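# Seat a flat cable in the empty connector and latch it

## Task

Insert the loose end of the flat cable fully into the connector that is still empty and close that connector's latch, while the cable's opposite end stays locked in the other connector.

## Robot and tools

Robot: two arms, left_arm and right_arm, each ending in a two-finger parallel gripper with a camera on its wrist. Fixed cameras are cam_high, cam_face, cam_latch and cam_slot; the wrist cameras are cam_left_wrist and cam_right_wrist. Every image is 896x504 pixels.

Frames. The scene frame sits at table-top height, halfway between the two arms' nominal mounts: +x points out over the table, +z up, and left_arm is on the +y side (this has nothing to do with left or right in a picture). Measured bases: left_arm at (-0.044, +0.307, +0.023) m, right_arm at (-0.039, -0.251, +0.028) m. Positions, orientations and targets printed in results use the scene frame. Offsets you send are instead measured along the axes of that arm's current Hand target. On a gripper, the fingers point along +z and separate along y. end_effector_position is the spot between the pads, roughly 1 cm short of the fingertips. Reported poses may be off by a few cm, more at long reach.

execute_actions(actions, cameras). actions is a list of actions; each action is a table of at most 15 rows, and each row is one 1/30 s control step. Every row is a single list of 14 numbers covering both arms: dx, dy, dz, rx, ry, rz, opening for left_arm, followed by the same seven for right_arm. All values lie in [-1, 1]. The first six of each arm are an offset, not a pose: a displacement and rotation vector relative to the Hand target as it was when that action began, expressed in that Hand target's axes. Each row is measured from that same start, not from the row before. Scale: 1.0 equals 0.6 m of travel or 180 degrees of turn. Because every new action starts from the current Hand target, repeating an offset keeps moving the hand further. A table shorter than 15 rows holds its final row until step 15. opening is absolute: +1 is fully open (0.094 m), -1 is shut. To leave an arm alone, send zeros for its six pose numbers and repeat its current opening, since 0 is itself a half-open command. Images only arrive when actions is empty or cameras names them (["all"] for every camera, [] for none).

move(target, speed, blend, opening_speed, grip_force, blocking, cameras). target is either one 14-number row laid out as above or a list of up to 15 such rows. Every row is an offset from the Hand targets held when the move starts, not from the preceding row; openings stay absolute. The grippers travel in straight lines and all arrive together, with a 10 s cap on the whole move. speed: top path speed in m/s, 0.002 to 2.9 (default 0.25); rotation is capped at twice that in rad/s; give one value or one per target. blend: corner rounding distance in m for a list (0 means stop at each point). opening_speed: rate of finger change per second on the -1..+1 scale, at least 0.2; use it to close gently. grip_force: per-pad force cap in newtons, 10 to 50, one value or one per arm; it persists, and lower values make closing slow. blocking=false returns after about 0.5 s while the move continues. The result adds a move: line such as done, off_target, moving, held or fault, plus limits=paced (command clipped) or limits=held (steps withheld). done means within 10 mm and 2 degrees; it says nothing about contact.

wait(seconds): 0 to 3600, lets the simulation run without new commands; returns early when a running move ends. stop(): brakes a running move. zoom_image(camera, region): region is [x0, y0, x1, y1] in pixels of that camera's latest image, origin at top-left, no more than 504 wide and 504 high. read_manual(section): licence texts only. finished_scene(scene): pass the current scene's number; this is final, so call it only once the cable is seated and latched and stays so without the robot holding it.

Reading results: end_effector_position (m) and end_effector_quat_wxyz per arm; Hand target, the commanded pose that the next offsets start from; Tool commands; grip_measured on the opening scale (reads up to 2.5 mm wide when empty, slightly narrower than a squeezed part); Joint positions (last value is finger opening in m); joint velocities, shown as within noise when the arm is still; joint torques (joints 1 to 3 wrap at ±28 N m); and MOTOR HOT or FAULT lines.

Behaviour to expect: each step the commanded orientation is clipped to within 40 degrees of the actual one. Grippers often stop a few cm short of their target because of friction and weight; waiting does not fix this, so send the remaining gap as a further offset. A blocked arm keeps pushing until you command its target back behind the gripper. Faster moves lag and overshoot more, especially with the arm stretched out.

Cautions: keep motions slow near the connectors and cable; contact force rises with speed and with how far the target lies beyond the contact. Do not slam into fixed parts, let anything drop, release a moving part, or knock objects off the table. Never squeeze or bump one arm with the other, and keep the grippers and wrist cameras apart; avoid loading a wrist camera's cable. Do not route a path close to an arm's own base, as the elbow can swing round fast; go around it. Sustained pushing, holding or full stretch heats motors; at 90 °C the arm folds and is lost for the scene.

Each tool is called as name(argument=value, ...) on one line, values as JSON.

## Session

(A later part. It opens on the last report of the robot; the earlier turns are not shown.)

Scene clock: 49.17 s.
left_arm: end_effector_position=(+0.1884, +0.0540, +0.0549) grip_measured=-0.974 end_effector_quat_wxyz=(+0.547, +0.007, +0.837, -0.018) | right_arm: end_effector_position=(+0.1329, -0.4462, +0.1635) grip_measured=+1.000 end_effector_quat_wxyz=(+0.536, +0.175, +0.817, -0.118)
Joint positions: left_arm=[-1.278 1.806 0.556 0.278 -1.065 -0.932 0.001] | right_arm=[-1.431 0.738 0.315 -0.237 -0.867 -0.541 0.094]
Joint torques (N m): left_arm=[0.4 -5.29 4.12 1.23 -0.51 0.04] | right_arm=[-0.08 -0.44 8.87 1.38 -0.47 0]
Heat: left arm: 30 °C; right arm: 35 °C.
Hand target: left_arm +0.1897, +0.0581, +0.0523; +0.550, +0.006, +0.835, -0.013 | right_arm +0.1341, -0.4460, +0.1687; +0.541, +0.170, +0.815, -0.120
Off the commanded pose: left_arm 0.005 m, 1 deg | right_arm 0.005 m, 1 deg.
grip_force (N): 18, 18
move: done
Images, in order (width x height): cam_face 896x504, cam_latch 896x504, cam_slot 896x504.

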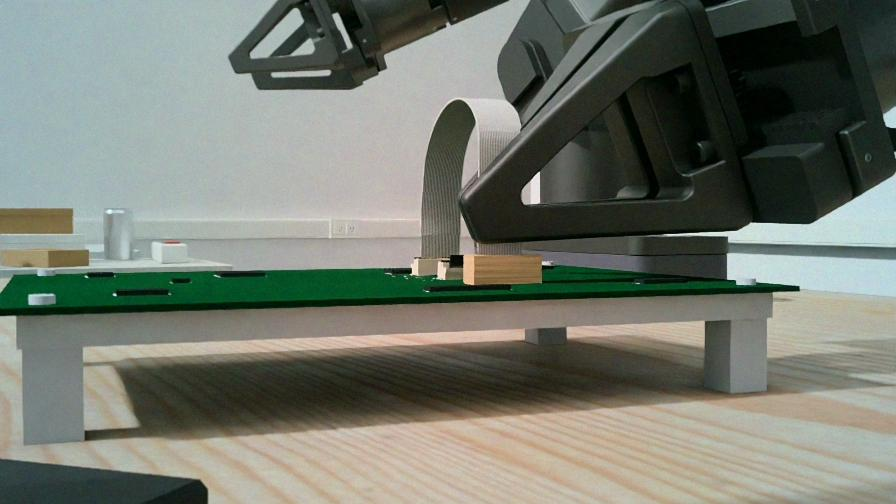

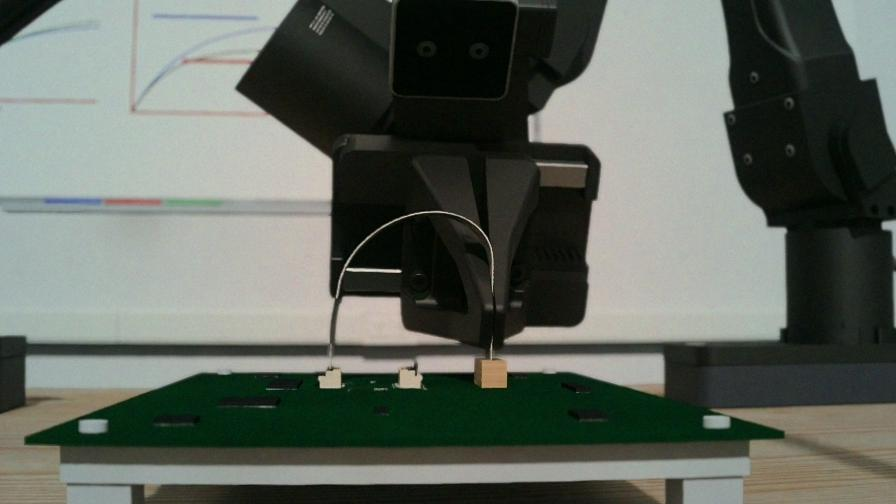

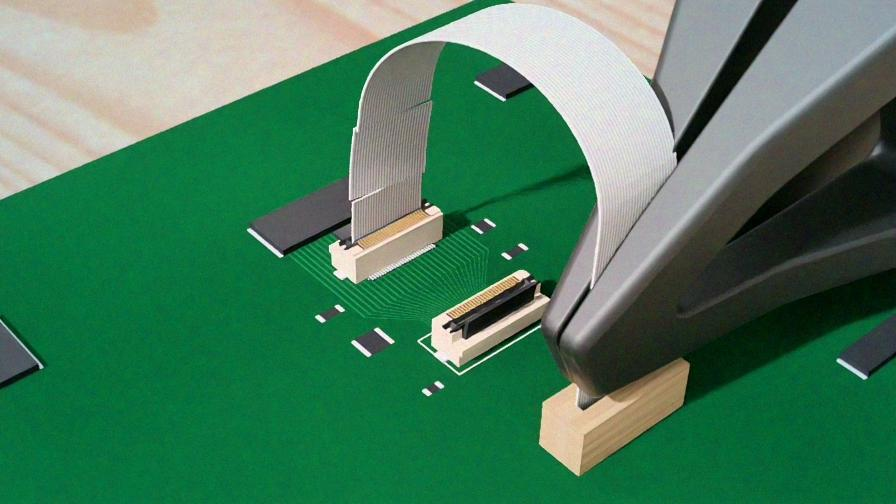

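move(target=[-0.0184, -0.0003, -0.0079, 0, 0, 0, -1, 0, 0, 0, 0, 0, 0, 1], speed=0.05, cameras=["cam_latch", "cam_slot", "cam_face"])

Scene clock: 52.20 s.
left_arm: end_effector_position=(+0.1875, +0.0556, +0.0551) grip_measured=-0.974 end_effector_quat_wxyz=(+0.544, +0.012, +0.839, -0.014) | right_arm: end_effector_position=(+0.1329, -0.4462, +0.1635) grip_measured=+1.000 end_effector_quat_wxyz=(+0.536, +0.175, +0.817, -0.118)
Joint positions: left_arm=[-1.278 1.796 0.556 0.255 -1.06 -0.931 0.001] | right_arm=[-1.431 0.738 0.315 -0.237 -0.867 -0.541 0.094]
Joint torques (N m): left_arm=[0.38 -8.53 5.09 0.82 -0.53 0.02] | right_arm=[-0.06 -0.46 8.91 1.38 -0.46 -0.01]
Heat: left arm: 30 °C; right arm: 35 °C.
Hand target: left_arm +0.1897, +0.0581, +0.0643; +0.550, +0.006, +0.835, -0.013 | right_arm +0.1341, -0.4460, +0.1687; +0.541, +0.170, +0.815, -0.120
Off the commanded pose: left_arm 0.010 m, 1 deg | right_arm 0.005 m, 1 deg.
grip_force (N): 18, 18
move: done
Images, in order (width x height): cam_face 896x504, cam_latch 896x504, cam_slot 896x504.

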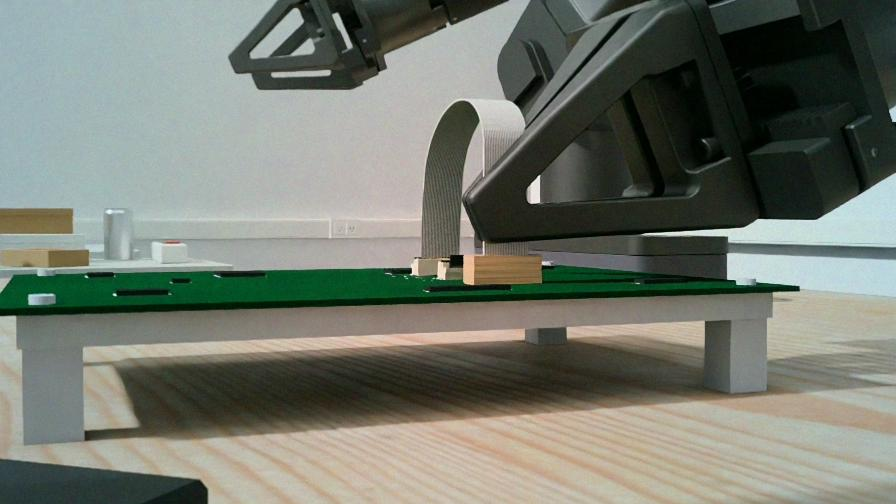

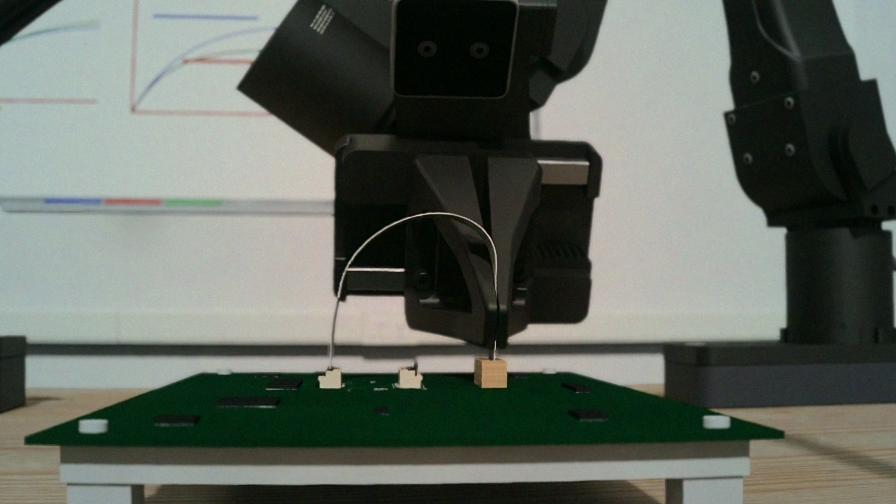

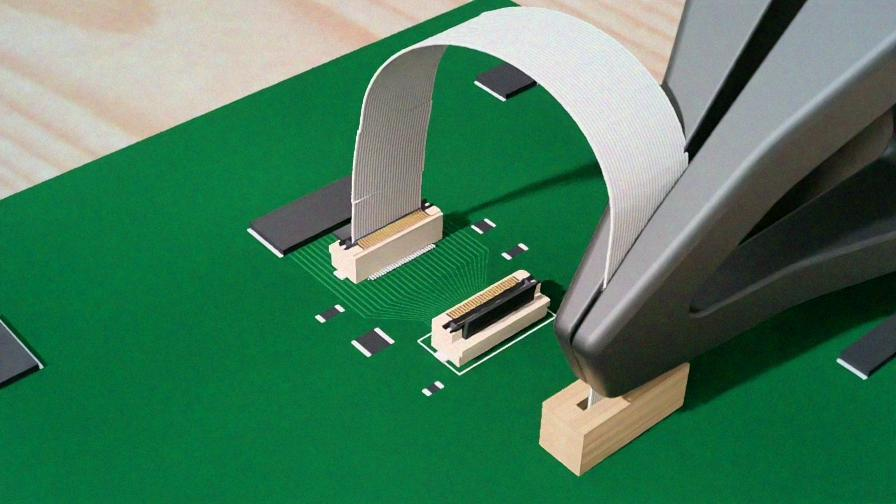

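move(target=[-0.0092, -0.0035, -0.0039, 0, 0, 0, -1, 0, 0, 0, 0, 0, 0, 1], speed=0.05, cameras=["cam_latch", "cam_slot"])

Scene clock: 54.20 s.
left_arm: end_effector_position=(+0.1870, +0.0559, +0.0586) grip_measured=-0.974 end_effector_quat_wxyz=(+0.543, +0.013, +0.840, -0.016) | right_arm: end_effector_position=(+0.1329, -0.4462, +0.1635) grip_measured=+1.000 end_effector_quat_wxyz=(+0.536, +0.175, +0.817, -0.118)
Joint positions: left_arm=[-1.278 1.774 0.556 0.235 -1.055 -0.931 0.001] | right_arm=[-1.431 0.738 0.315 -0.237 -0.867 -0.541 0.094]
Joint torques (N m): left_arm=[0.28 -8.38 6.6 0.67 -0.6 -0.01] | right_arm=[-0.09 -0.47 8.88 1.36 -0.47 0]
Heat: left arm: 30 °C; right arm: 35 °C.
Hand target: left_arm +0.1897, +0.0560, +0.0703; +0.550, +0.006, +0.835, -0.013 | right_arm +0.1341, -0.4460, +0.1687; +0.541, +0.170, +0.815, -0.120
Off the commanded pose: left_arm 0.012 m, 1 deg | right_arm 0.005 m, 1 deg.
grip_force (N): 18, 18
move: off_target (left_arm)

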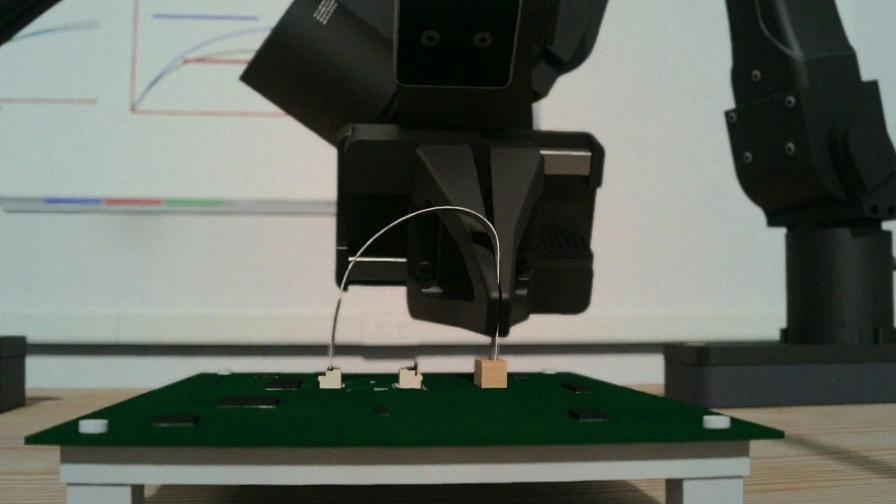

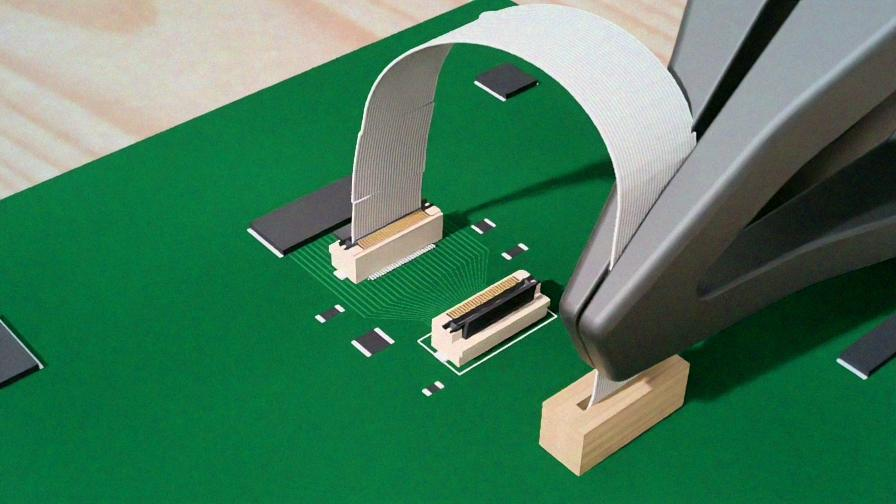

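move(target=[-0.0153, -0.0035, -0.0066, 0, 0, 0, -1, 0, 0, 0, 0, 0, 0, 1], speed=0.05, cameras=["cam_latch", "cam_slot"])

Scene clock: 55.67 s.
left_arm: end_effector_position=(+0.1855, +0.0614, +0.0634) grip_measured=-0.974 end_effector_quat_wxyz=(+0.538, +0.024, +0.843, +0.002) | right_arm: end_effector_position=(+0.1329, -0.4462, +0.1635) grip_measured=+1.000 end_effector_quat_wxyz=(+0.536, +0.175, +0.817, -0.118)
Joint positions: left_arm=[-1.278 1.739 0.567 0.145 -1.055 -0.93 0.001] | right_arm=[-1.431 0.738 0.315 -0.237 -0.867 -0.541 0.094]
Joint torques (N m): left_arm=[0.12 -8.18 7.99 0.88 -0.64 -0.06] | right_arm=[-0.09 -0.51 8.92 1.39 -0.48 -0.01]
Heat: left arm: 30 °C; right arm: 35 °C.
Hand target: left_arm +0.1897, +0.0541, +0.0804; +0.550, +0.006, +0.835, -0.013 | right_arm +0.1341, -0.4460, +0.1687; +0.541, +0.170, +0.815, -0.120
Off the commanded pose: left_arm 0.019 m, 3 deg | right_arm 0.005 m, 1 deg.
grip_force (N): 18, 18
move: off_target (left_arm)

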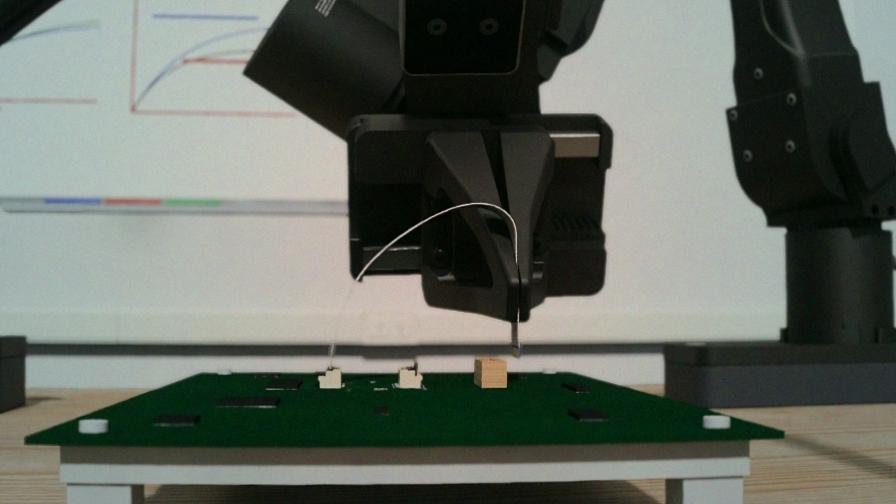

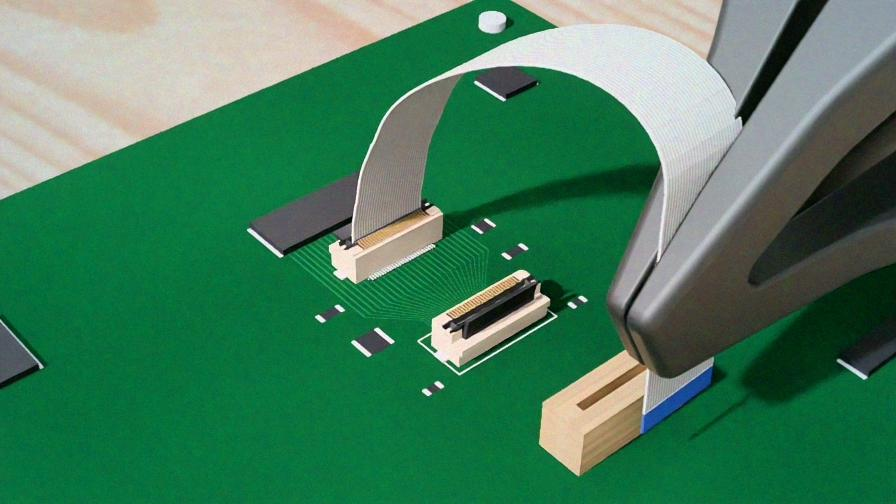

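move(target=[-0.0055, -0.0542, -0.0046, 0.003, 0.0004, -0.0089, -1, 0, 0, 0, 0, 0, 0, 1], speed=0.06, cameras=["cam_latch", "cam_slot", "cam_left_wrist"])

Scene clock: 59.43 s.
left_arm: end_effector_position=(+0.1856, +0.0276, +0.0781) grip_measured=-0.974 end_effector_quat_wxyz=(+0.539, +0.006, +0.842, -0.023) | right_arm: end_effector_position=(+0.1329, -0.4462, +0.1635) grip_measured=+1.000 end_effector_quat_wxyz=(+0.536, +0.175, +0.817, -0.118)
Joint positions: left_arm=[-1.306 1.776 0.701 0.05 -1.061 -0.997 0.001] | right_arm=[-1.431 0.738 0.315 -0.237 -0.867 -0.541 0.094]
Joint torques (N m): left_arm=[-0.4 -5.7 8.64 0.87 -0.7 -0.11] | right_arm=[-0.14 -0.51 8.88 1.37 -0.47 -0.01]
Heat: left arm: 30 °C; right arm: 35 °C.
Hand target: left_arm +0.1877, +0.0217, +0.0850; +0.549, -0.003, +0.835, -0.024 | right_arm +0.1341, -0.4460, +0.1687; +0.541, +0.170, +0.815, -0.120
Off the commanded pose: left_arm 0.009 m, 2 deg | right_arm 0.005 m, 1 deg.
grip_force (N): 18, 18
move: done
cam_left_wrist: T_world_to_cam=[[-0.04976, -0.99858, 0.01883, 0.03479], [-0.75166, 0.02503, -0.65908, 0.22945], [0.65767, -0.04695, -0.75184, 0.03199]] pos_world=[0.15316, 0.0305, 0.17462]

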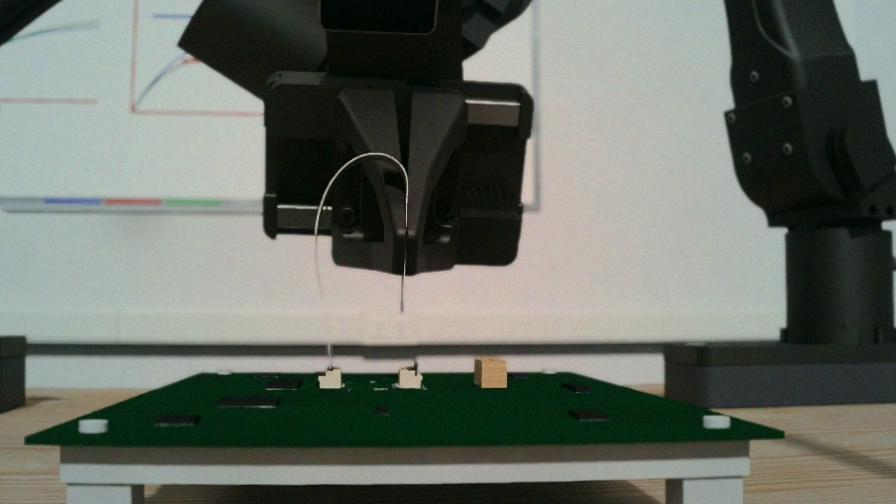

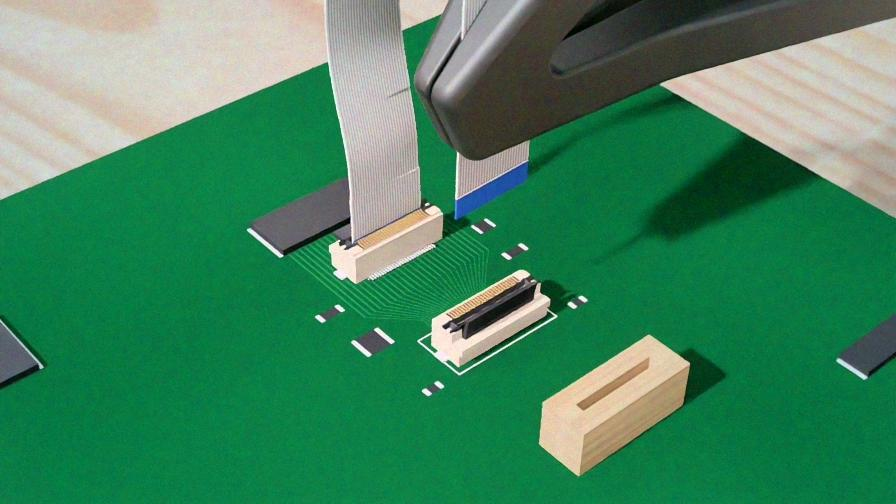

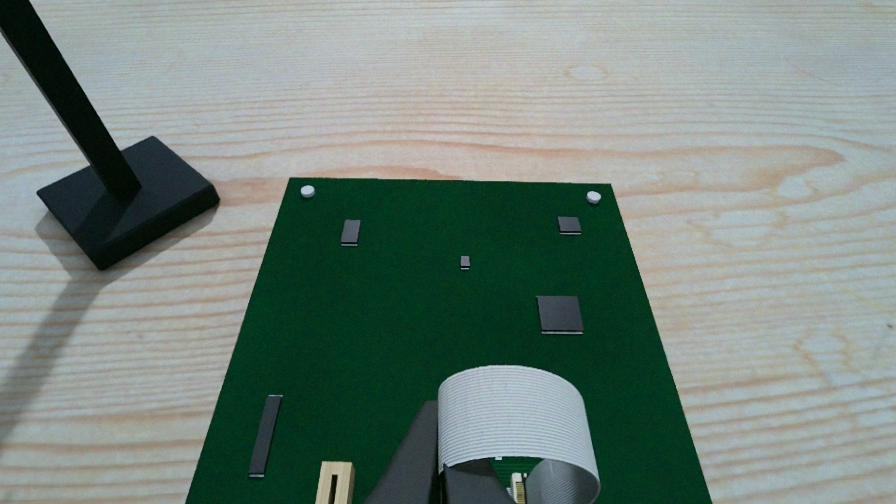

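move(target=[0.0151, 0.0054, 0.0064, -0.0043, 0.0016, 0.0093, -1, 0, 0, 0, 0, 0, 0, 1], speed=0.05, cameras=["cam_latch", "cam_slot", "cam_face"])

Scene clock: 62.60 s.
left_arm: end_effector_position=(+0.1852, +0.0300, +0.0685) grip_measured=-0.974 end_effector_quat_wxyz=(+0.537, +0.014, +0.844, -0.009) | right_arm: end_effector_position=(+0.1329, -0.4462, +0.1635) grip_measured=+1.000 end_effector_quat_wxyz=(+0.536, +0.175, +0.817, -0.118)
Joint positions: left_arm=[-1.306 1.808 0.701 0.049 -1.063 -0.998 0.001] | right_arm=[-1.431 0.738 0.315 -0.237 -0.867 -0.541 0.094]
Joint torques (N m): left_arm=[-0.32 -5.79 8.18 0.89 -0.71 -0.09] | right_arm=[-0.1 -0.47 8.91 1.37 -0.48 0]
Heat: left arm: 30 °C; right arm: 35 °C.
Hand target: left_arm +0.1877, +0.0245, +0.0751; +0.547, +0.006, +0.837, -0.011 | right_arm +0.1341, -0.4460, +0.1687; +0.541, +0.170, +0.815, -0.120
Off the commanded pose: left_arm 0.009 m, 2 deg | right_arm 0.005 m, 1 deg.
grip_force (N): 18, 18
move: done
Images, in order (width x height): cam_face 896x504, cam_latch 896x504, cam_slot 896x504.

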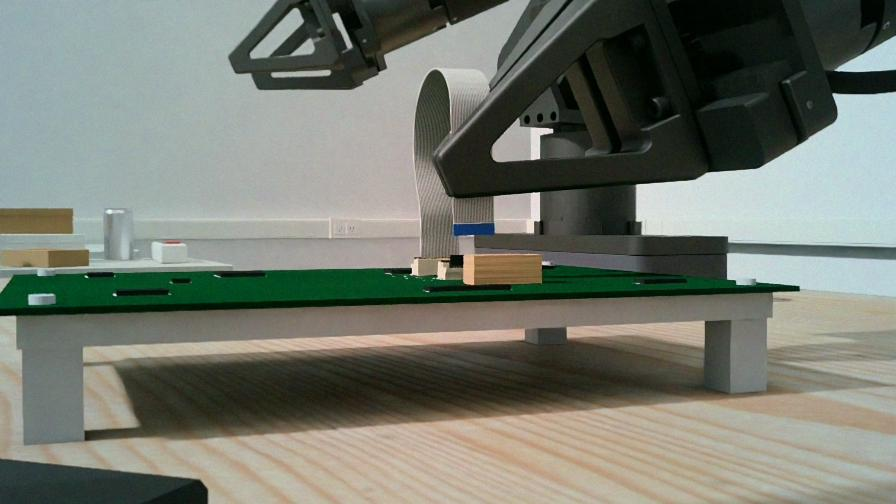

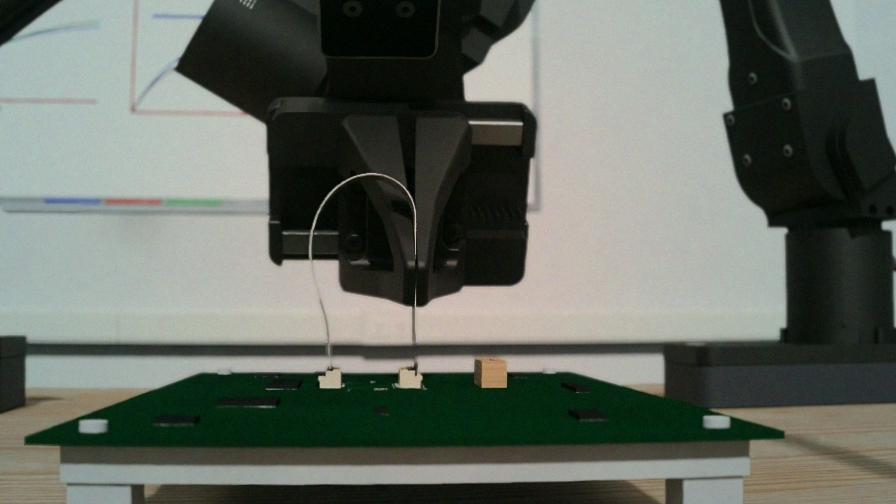

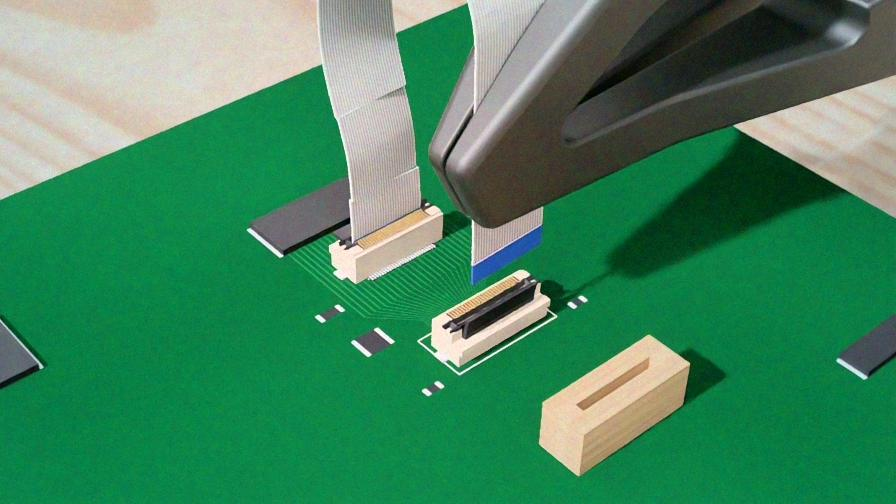

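zoom_image(camera="cam_latch", region=[370, 310, 450, 400])

zoom_image(camera="cam_slot", region=[410, 190, 590, 380])

zoom_image(camera="cam_face", region=[400, 180, 560, 300])

Scaled by 5.600 from the camera's image (finer frame: 1280x720).

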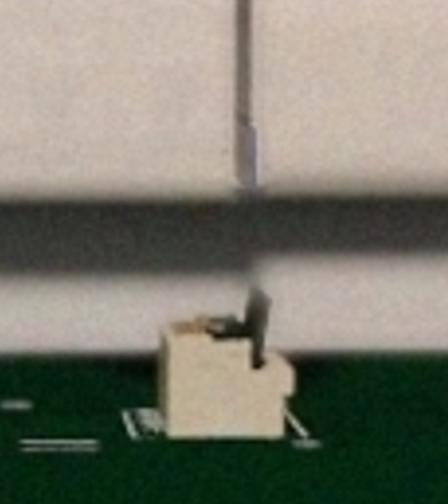

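Scaled by 2.653 from the camera's image (finer frame: 1280x720).

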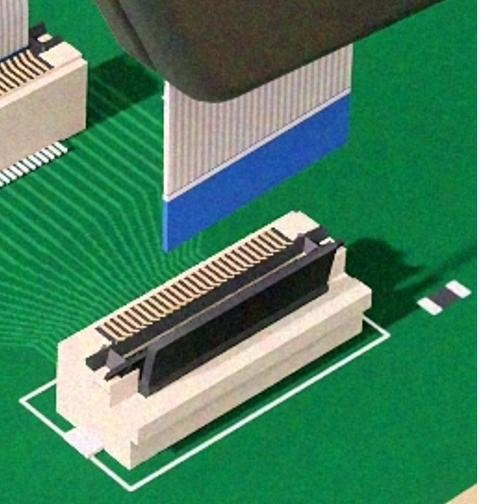

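Scaled by 3.150 from the camera's image (finer frame: 1280x720).

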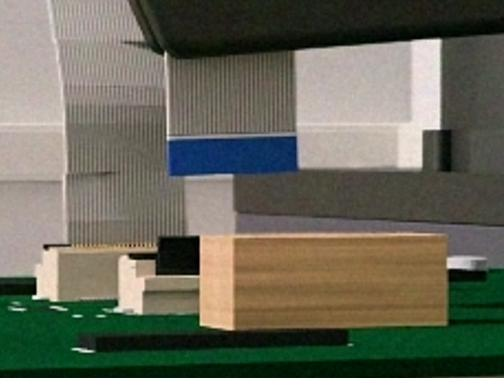

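zoom_image(camera="cam_slot", region=[425, 260, 555, 350])

zoom_image(camera="cam_latch", region=[310, 355, 430, 395])

Scaled by 3.877 from the camera's image (finer frame: 1280x720).

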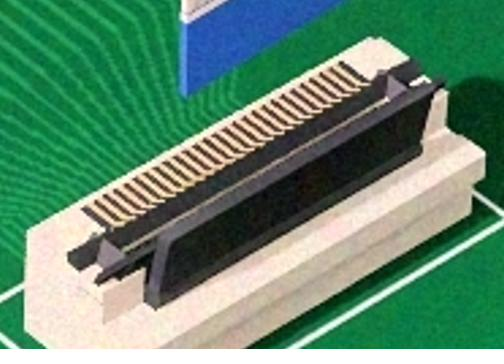

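Scaled by 4.200 from the camera's image (finer frame: 1280x720).

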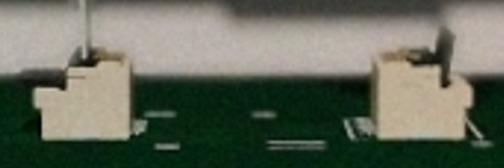

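move(target=[0.0053, -0.0032, 0.0046, 0, 0, 0, -1, 0, 0, 0, 0, 0, 0, 1], speed=0.03, cameras=["cam_latch", "cam_slot"])

zoom_image(camera="cam_latch", region=[370, 310, 450, 400])

zoom_image(camera="cam_slot", region=[410, 190, 590, 380])

Scene clock: 69.87 s.
left_arm: end_effector_position=(+0.1849, +0.0316, +0.0625) grip_measured=-0.974 end_effector_quat_wxyz=(+0.535, +0.020, +0.845, -0.001) | right_arm: end_effector_position=(+0.1329, -0.4462, +0.1635) grip_measured=+1.000 end_effector_quat_wxyz=(+0.536, +0.175, +0.817, -0.118)
Joint positions: left_arm=[-1.306 1.828 0.701 0.049 -1.063 -0.998 0.001] | right_arm=[-1.431 0.738 0.315 -0.237 -0.867 -0.541 0.094]
Joint torques (N m): left_arm=[-0.09 -5.97 8.47 1.06 -0.7 -0.07] | right_arm=[-0.1 -0.47 8.91 1.37 -0.48 -0.02]
Heat: left arm: 30 °C; right arm: 35 °C.
Hand target: left_arm +0.1889, +0.0225, +0.0710; +0.547, +0.006, +0.837, -0.011 | right_arm +0.1341, -0.4460, +0.1687; +0.541, +0.170, +0.815, -0.120
Off the commanded pose: left_arm 0.013 m, 3 deg | right_arm 0.005 m, 1 deg.
grip_force (N): 18, 18
move: off_target (left_arm)

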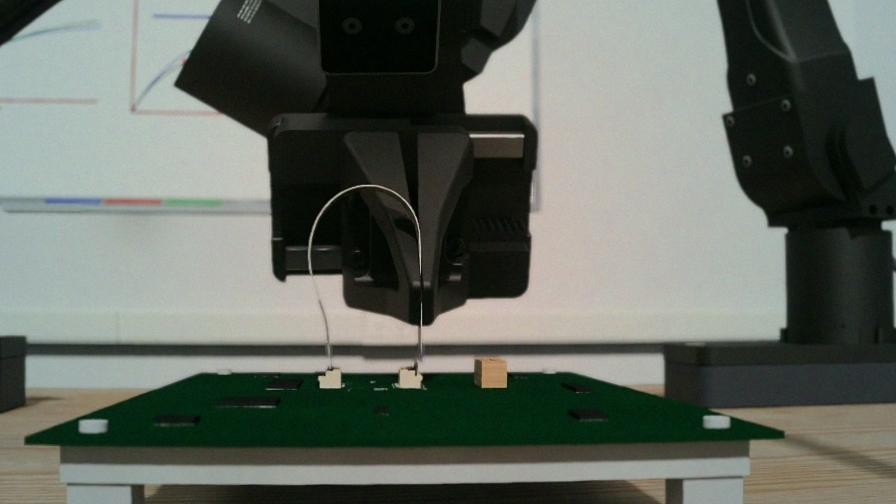

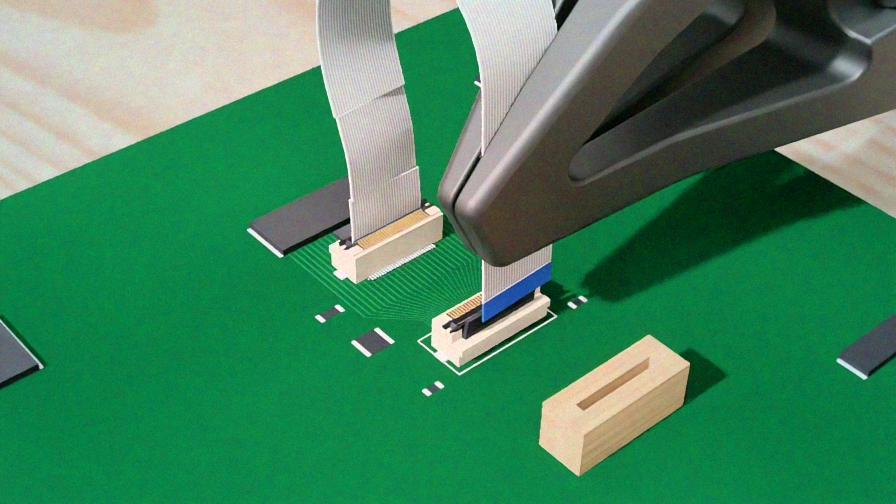

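Scaled by 5.600 from the camera's image (finer frame: 1280x720).

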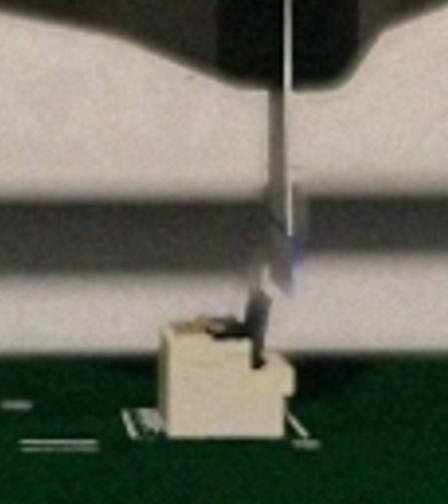

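Scaled by 2.653 from the camera's image (finer frame: 1280x720).

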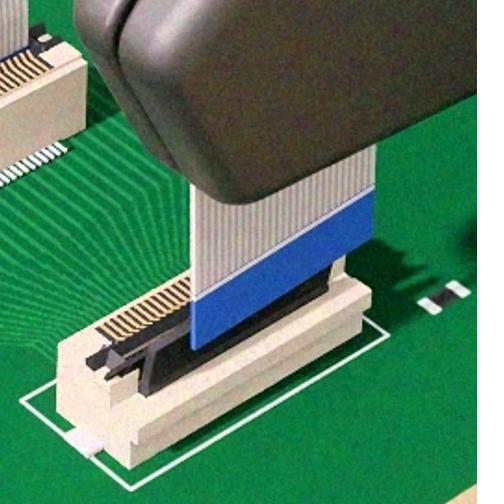

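move(target=[-0.0313, -0.0065, -0.0113, 0.0027, -0.0018, -0.0057, -1, 0, 0, 0, 0, 0, 0, 1], speed=0.06)

Scene clock: 74.13 s.
left_arm: end_effector_position=(+0.1861, +0.0266, +0.0702) grip_measured=-0.974 end_effector_quat_wxyz=(+0.535, +0.018, +0.844, -0.003) | right_arm: end_effector_position=(+0.1329, -0.4462, +0.1635) grip_measured=+1.000 end_effector_quat_wxyz=(+0.536, +0.175, +0.817, -0.118)
Joint positions: left_arm=[-1.306 1.815 0.728 0.014 -1.063 -0.998 0.001] | right_arm=[-1.431 0.738 0.315 -0.237 -0.867 -0.541 0.094]
Joint torques (N m): left_arm=[0.01 -9.44 8.43 0.82 -0.69 -0.01] | right_arm=[-0.03 -0.49 8.88 1.38 -0.47 0]
Heat: left arm: 30 °C; right arm: 35 °C.
Hand target: left_arm +0.1901, +0.0189, +0.0909; +0.550, +0.000, +0.835, -0.019 | right_arm +0.1341, -0.4460, +0.1687; +0.541, +0.170, +0.815, -0.120
Off the commanded pose: left_arm 0.023 m, 3 deg | right_arm 0.005 m, 1 deg.
grip_force (N): 18, 18
move: off_target (left_arm)

execute_actions(actions=[], cameras=["cam_latch", "cam_slot"])

zoom_image(camera="cam_latch", region=[370, 310, 450, 400])

zoom_image(camera="cam_slot", region=[410, 190, 590, 380])

Scene clock: 75.77 s.
left_arm: end_effector_position=(+0.1860, +0.0267, +0.0702) grip_measured=-0.974 end_effector_quat_wxyz=(+0.535, +0.019, +0.845, -0.002) | right_arm: end_effector_position=(+0.1329, -0.4462, +0.1635) grip_measured=+1.000 end_effector_quat_wxyz=(+0.536, +0.175, +0.817, -0.118)
Joint positions: left_arm=[-1.306 1.815 0.728 0.013 -1.063 -0.998 0.001] | right_arm=[-1.431 0.738 0.315 -0.237 -0.867 -0.541 0.094]
Joint velocities: within noise
Joint torques (N m): left_arm=[0.05 -9.4 8.44 0.86 -0.7 -0.02] | right_arm=[-0.09 -0.46 8.87 1.38 -0.48 -0.01]
Heat: left arm: 30 °C; right arm: 35 °C.
Hand target: left_arm +0.1901, +0.0189, +0.0909; +0.550, +0.001, +0.835, -0.019 | right_arm +0.1341, -0.4460, +0.1687; +0.541, +0.170, +0.815, -0.120
Tool commands: left_gripper/opening=-1.0 right_gripper/opening=+1.0
Off the commanded pose: left_arm 0.023 m, 3 deg | right_arm 0.005 m, 1 deg.
grip_force (N): 18, 18
Images, in order (width x height): cam_latch 896x504, cam_slot 896x504.

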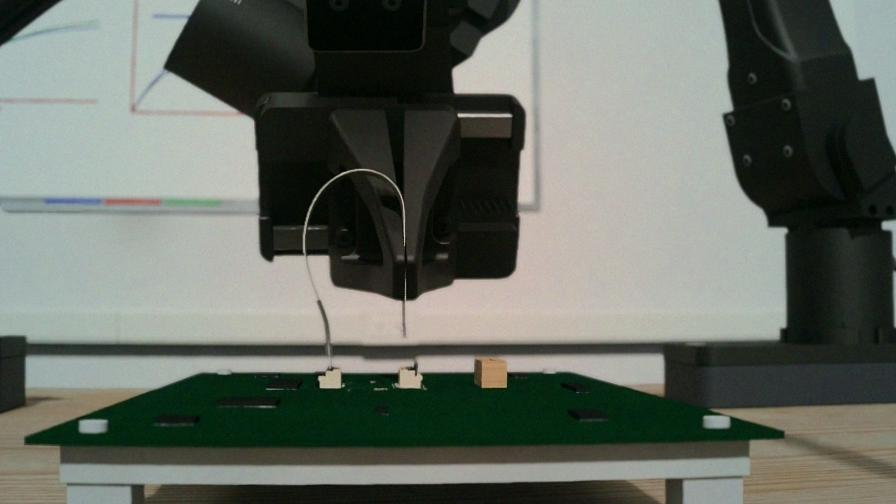

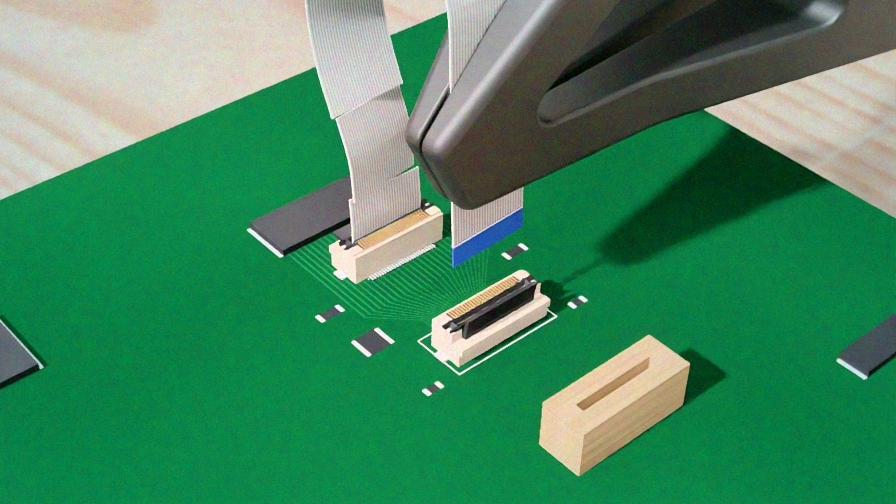

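Scaled by 5.600 from the camera's image (finer frame: 1280x720).

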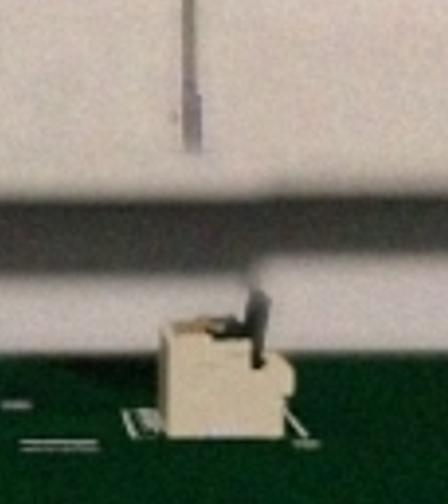

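Scaled by 2.653 from the camera's image (finer frame: 1280x720).

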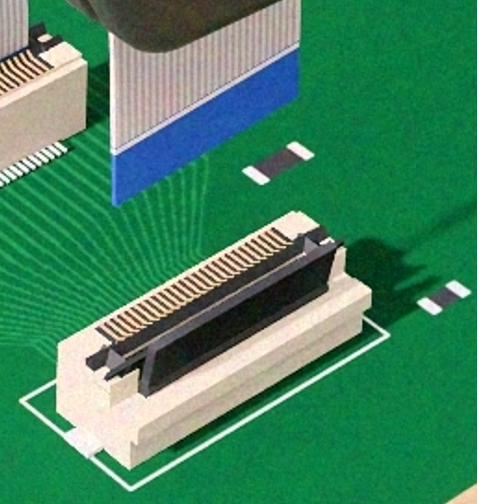

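move(target=[0.02145, -0.0001, 0.0092, 0, 0, 0, -1, 0, 0, 0, 0, 0, 0, 1], speed=0.03)

Scene clock: 79.43 s.
left_arm: end_effector_position=(+0.1871, +0.0221, +0.0729) grip_measured=-0.974 end_effector_quat_wxyz=(+0.539, +0.010, +0.842, -0.016) | right_arm: end_effector_position=(+0.1329, -0.4462, +0.1635) grip_measured=+1.000 end_effector_quat_wxyz=(+0.536, +0.175, +0.817, -0.118)
Joint positions: left_arm=[-1.306 1.815 0.728 0.047 -1.063 -0.998 0.001] | right_arm=[-1.431 0.738 0.315 -0.237 -0.867 -0.541 0.094]
Joint torques (N m): left_arm=[-0.12 -5.79 7.05 1.17 -0.7 -0.04] | right_arm=[-0.09 -0.44 8.91 1.39 -0.45 -0.01]
Heat: left arm: 30 °C; right arm: 35 °C.
Hand target: left_arm +0.1901, +0.0184, +0.0769; +0.550, +0.000, +0.835, -0.019 | right_arm +0.1341, -0.4460, +0.1687; +0.541, +0.170, +0.815, -0.120
Off the commanded pose: left_arm 0.006 m, 2 deg | right_arm 0.005 m, 1 deg.
grip_force (N): 18, 18
move: done

move(target=[[-0.0459, -0.0015, -0.0197, 0, 0, 0, -1, 0, 0, 0, 0, 0, 0, 1], [0.0037, 0.0001, 0.0016, 0, 0, 0, -1, 0, 0, 0, 0, 0, 0, 1]], speed=[0.1, 0.05], blend=[0.003, 0])

Scene clock: 82.80 s.
left_arm: end_effector_position=(+0.1886, +0.0159, +0.0744) grip_measured=-0.974 end_effector_quat_wxyz=(+0.541, +0.007, +0.841, -0.022) | right_arm: end_effector_position=(+0.1329, -0.4462, +0.1635) grip_measured=+1.000 end_effector_quat_wxyz=(+0.536, +0.175, +0.817, -0.118)
Joint positions: left_arm=[-1.306 1.827 0.747 0.057 -1.064 -0.995 0.001] | right_arm=[-1.431 0.738 0.315 -0.237 -0.867 -0.541 0.094]
Joint torques (N m): left_arm=[-0.01 -6.19 5.2 1.21 -0.69 -0.06] | right_arm=[-0.12 -0.51 8.91 1.39 -0.47 -0.01]
Heat: left arm: 30 °C; right arm: 35 °C.
Hand target: left_arm +0.1901, +0.0183, +0.0746; +0.550, +0.000, +0.835, -0.019 | right_arm +0.1341, -0.4460, +0.1687; +0.541, +0.170, +0.815, -0.120
Off the commanded pose: left_arm 0.003 m, 1 deg | right_arm 0.005 m, 1 deg.
grip_force (N): 18, 18
move: done

move(target=[[-0.0288, 0.0182, -0.0172, -0.0041, 0.003, 0.0084, -1, 0, 0, 0, 0, 0, 0, 1], [0.0156, 0.0197, 0.0019, -0.0041, 0.003, 0.0084, -1, 0, 0, 0, 0, 0, 0, 1]], speed=[0.1, 0.05], blend=[0.003, 0], cameras=["cam_latch", "cam_slot"])

zoom_image(camera="cam_latch", region=[370, 310, 450, 400])

zoom_image(camera="cam_slot", region=[410, 190, 590, 380])

Scene clock: 88.43 s.
left_arm: end_effector_position=(+0.1864, +0.0254, +0.0663) grip_measured=-0.974 end_effector_quat_wxyz=(+0.538, +0.013, +0.843, -0.012) | right_arm: end_effector_position=(+0.1329, -0.4462, +0.1635) grip_measured=+1.000 end_effector_quat_wxyz=(+0.536, +0.175, +0.817, -0.118)
Joint positions: left_arm=[-1.306 1.83 0.713 0.067 -1.064 -0.995 0.001] | right_arm=[-1.431 0.738 0.315 -0.237 -0.867 -0.541 0.094]
Joint torques (N m): left_arm=[0.03 -6.06 4.49 1.13 -0.66 -0.08] | right_arm=[-0.09 -0.5 8.88 1.37 -0.47 -0.02]
Heat: left arm: 30 °C; right arm: 35 °C.
Hand target: left_arm +0.1877, +0.0299, +0.0651; +0.546, +0.008, +0.838, -0.006 | right_arm +0.1341, -0.4460, +0.1687; +0.541, +0.170, +0.815, -0.120
Off the commanded pose: left_arm 0.005 m, 1 deg | right_arm 0.005 m, 1 deg.
grip_force (N): 18, 18
move: done

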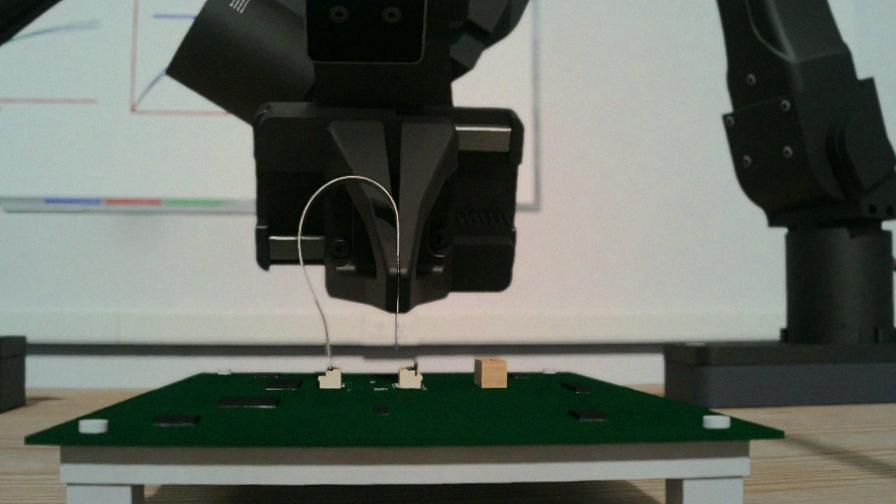

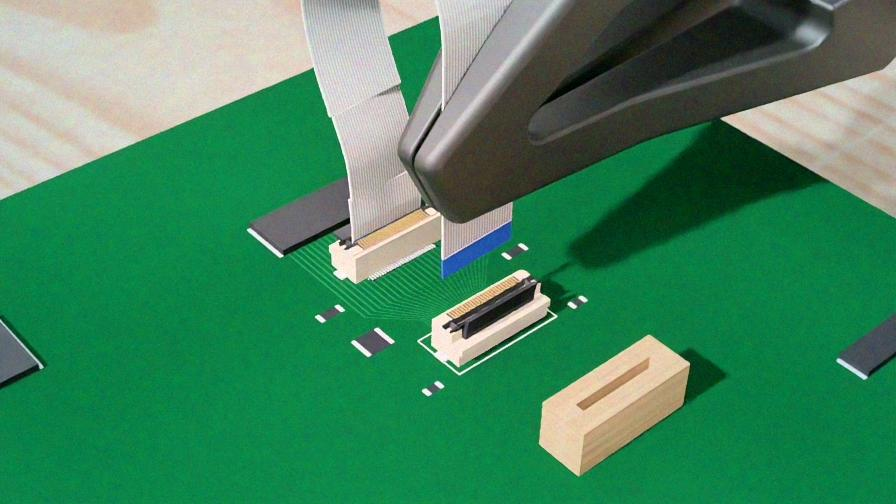

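Scaled by 5.600 from the camera's image (finer frame: 1280x720).

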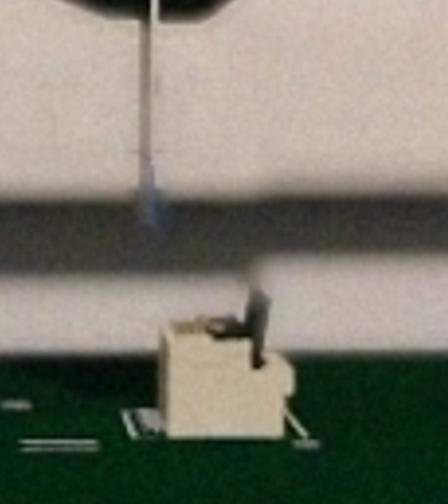

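Scaled by 2.653 from the camera's image (finer frame: 1280x720).

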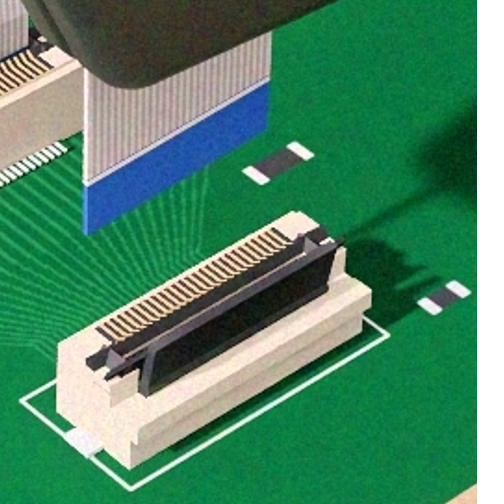

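move(target=[0.0031, 0.0052, 0.0024, 0, 0, 0, -1, 0, 0, 0, 0, 0, 0, 1], speed=0.03, cameras=["cam_latch", "cam_slot"])

zoom_image(camera="cam_latch", region=[370, 310, 450, 400])

zoom_image(camera="cam_slot", region=[410, 190, 590, 380])

Scene clock: 91.43 s.
left_arm: end_effector_position=(+0.1859, +0.0275, +0.0643) grip_measured=-0.974 end_effector_quat_wxyz=(+0.539, +0.011, +0.842, -0.015) | right_arm: end_effector_position=(+0.1329, -0.4462, +0.1635) grip_measured=+1.000 end_effector_quat_wxyz=(+0.536, +0.175, +0.817, -0.118)
Joint positions: left_arm=[-1.306 1.83 0.697 0.091 -1.064 -0.995 0.001] | right_arm=[-1.431 0.738 0.315 -0.237 -0.867 -0.541 0.094]
Joint torques (N m): left_arm=[0.43 -6 4.41 1.15 -0.64 0.01] | right_arm=[-0.09 -0.47 8.9 1.38 -0.48 -0.01]
Heat: left arm: 30 °C; right arm: 35 °C.
Hand target: left_arm +0.1883, +0.0330, +0.0628; +0.546, +0.008, +0.838, -0.006 | right_arm +0.1341, -0.4460, +0.1687; +0.541, +0.170, +0.815, -0.120
Off the commanded pose: left_arm 0.006 m, 1 deg | right_arm 0.005 m, 1 deg.
grip_force (N): 18, 18
move: done

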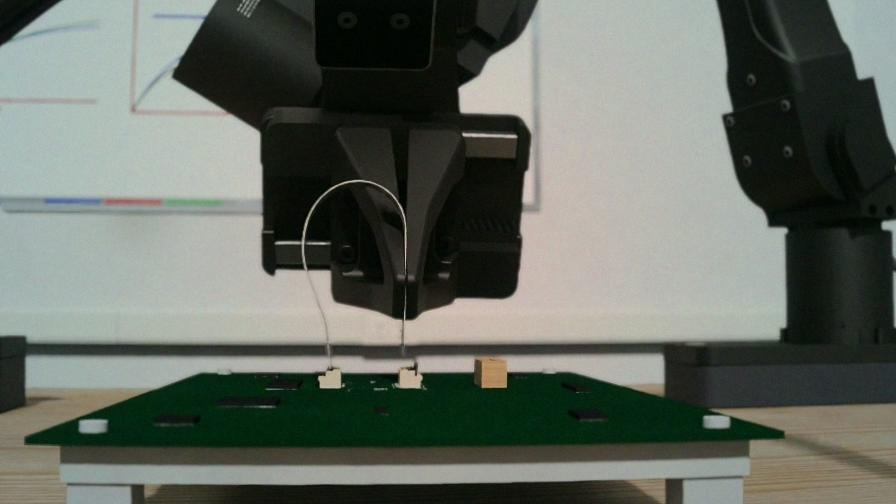

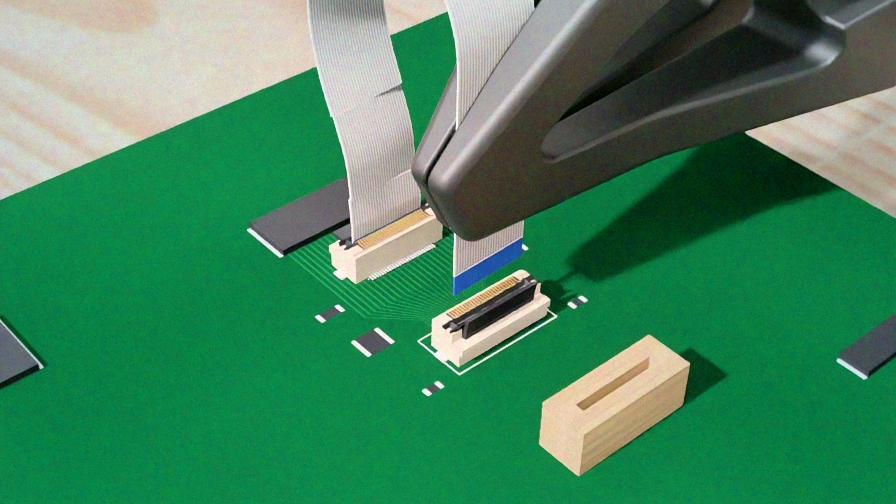

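Scaled by 5.600 from the camera's image (finer frame: 1280x720).

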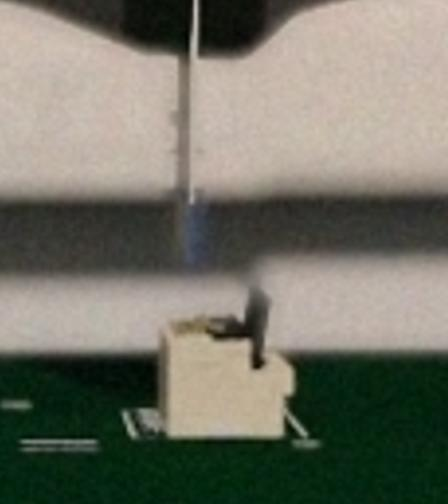

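Scaled by 2.653 from the camera's image (finer frame: 1280x720).

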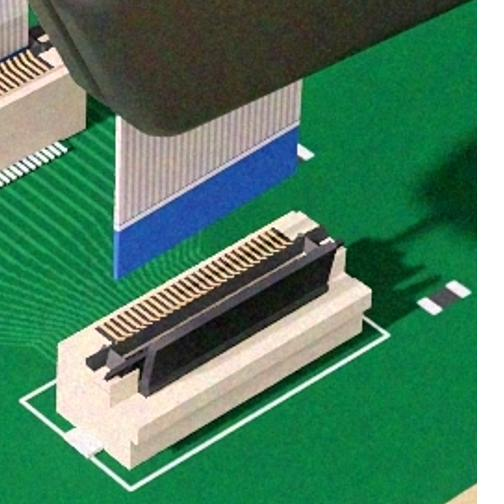

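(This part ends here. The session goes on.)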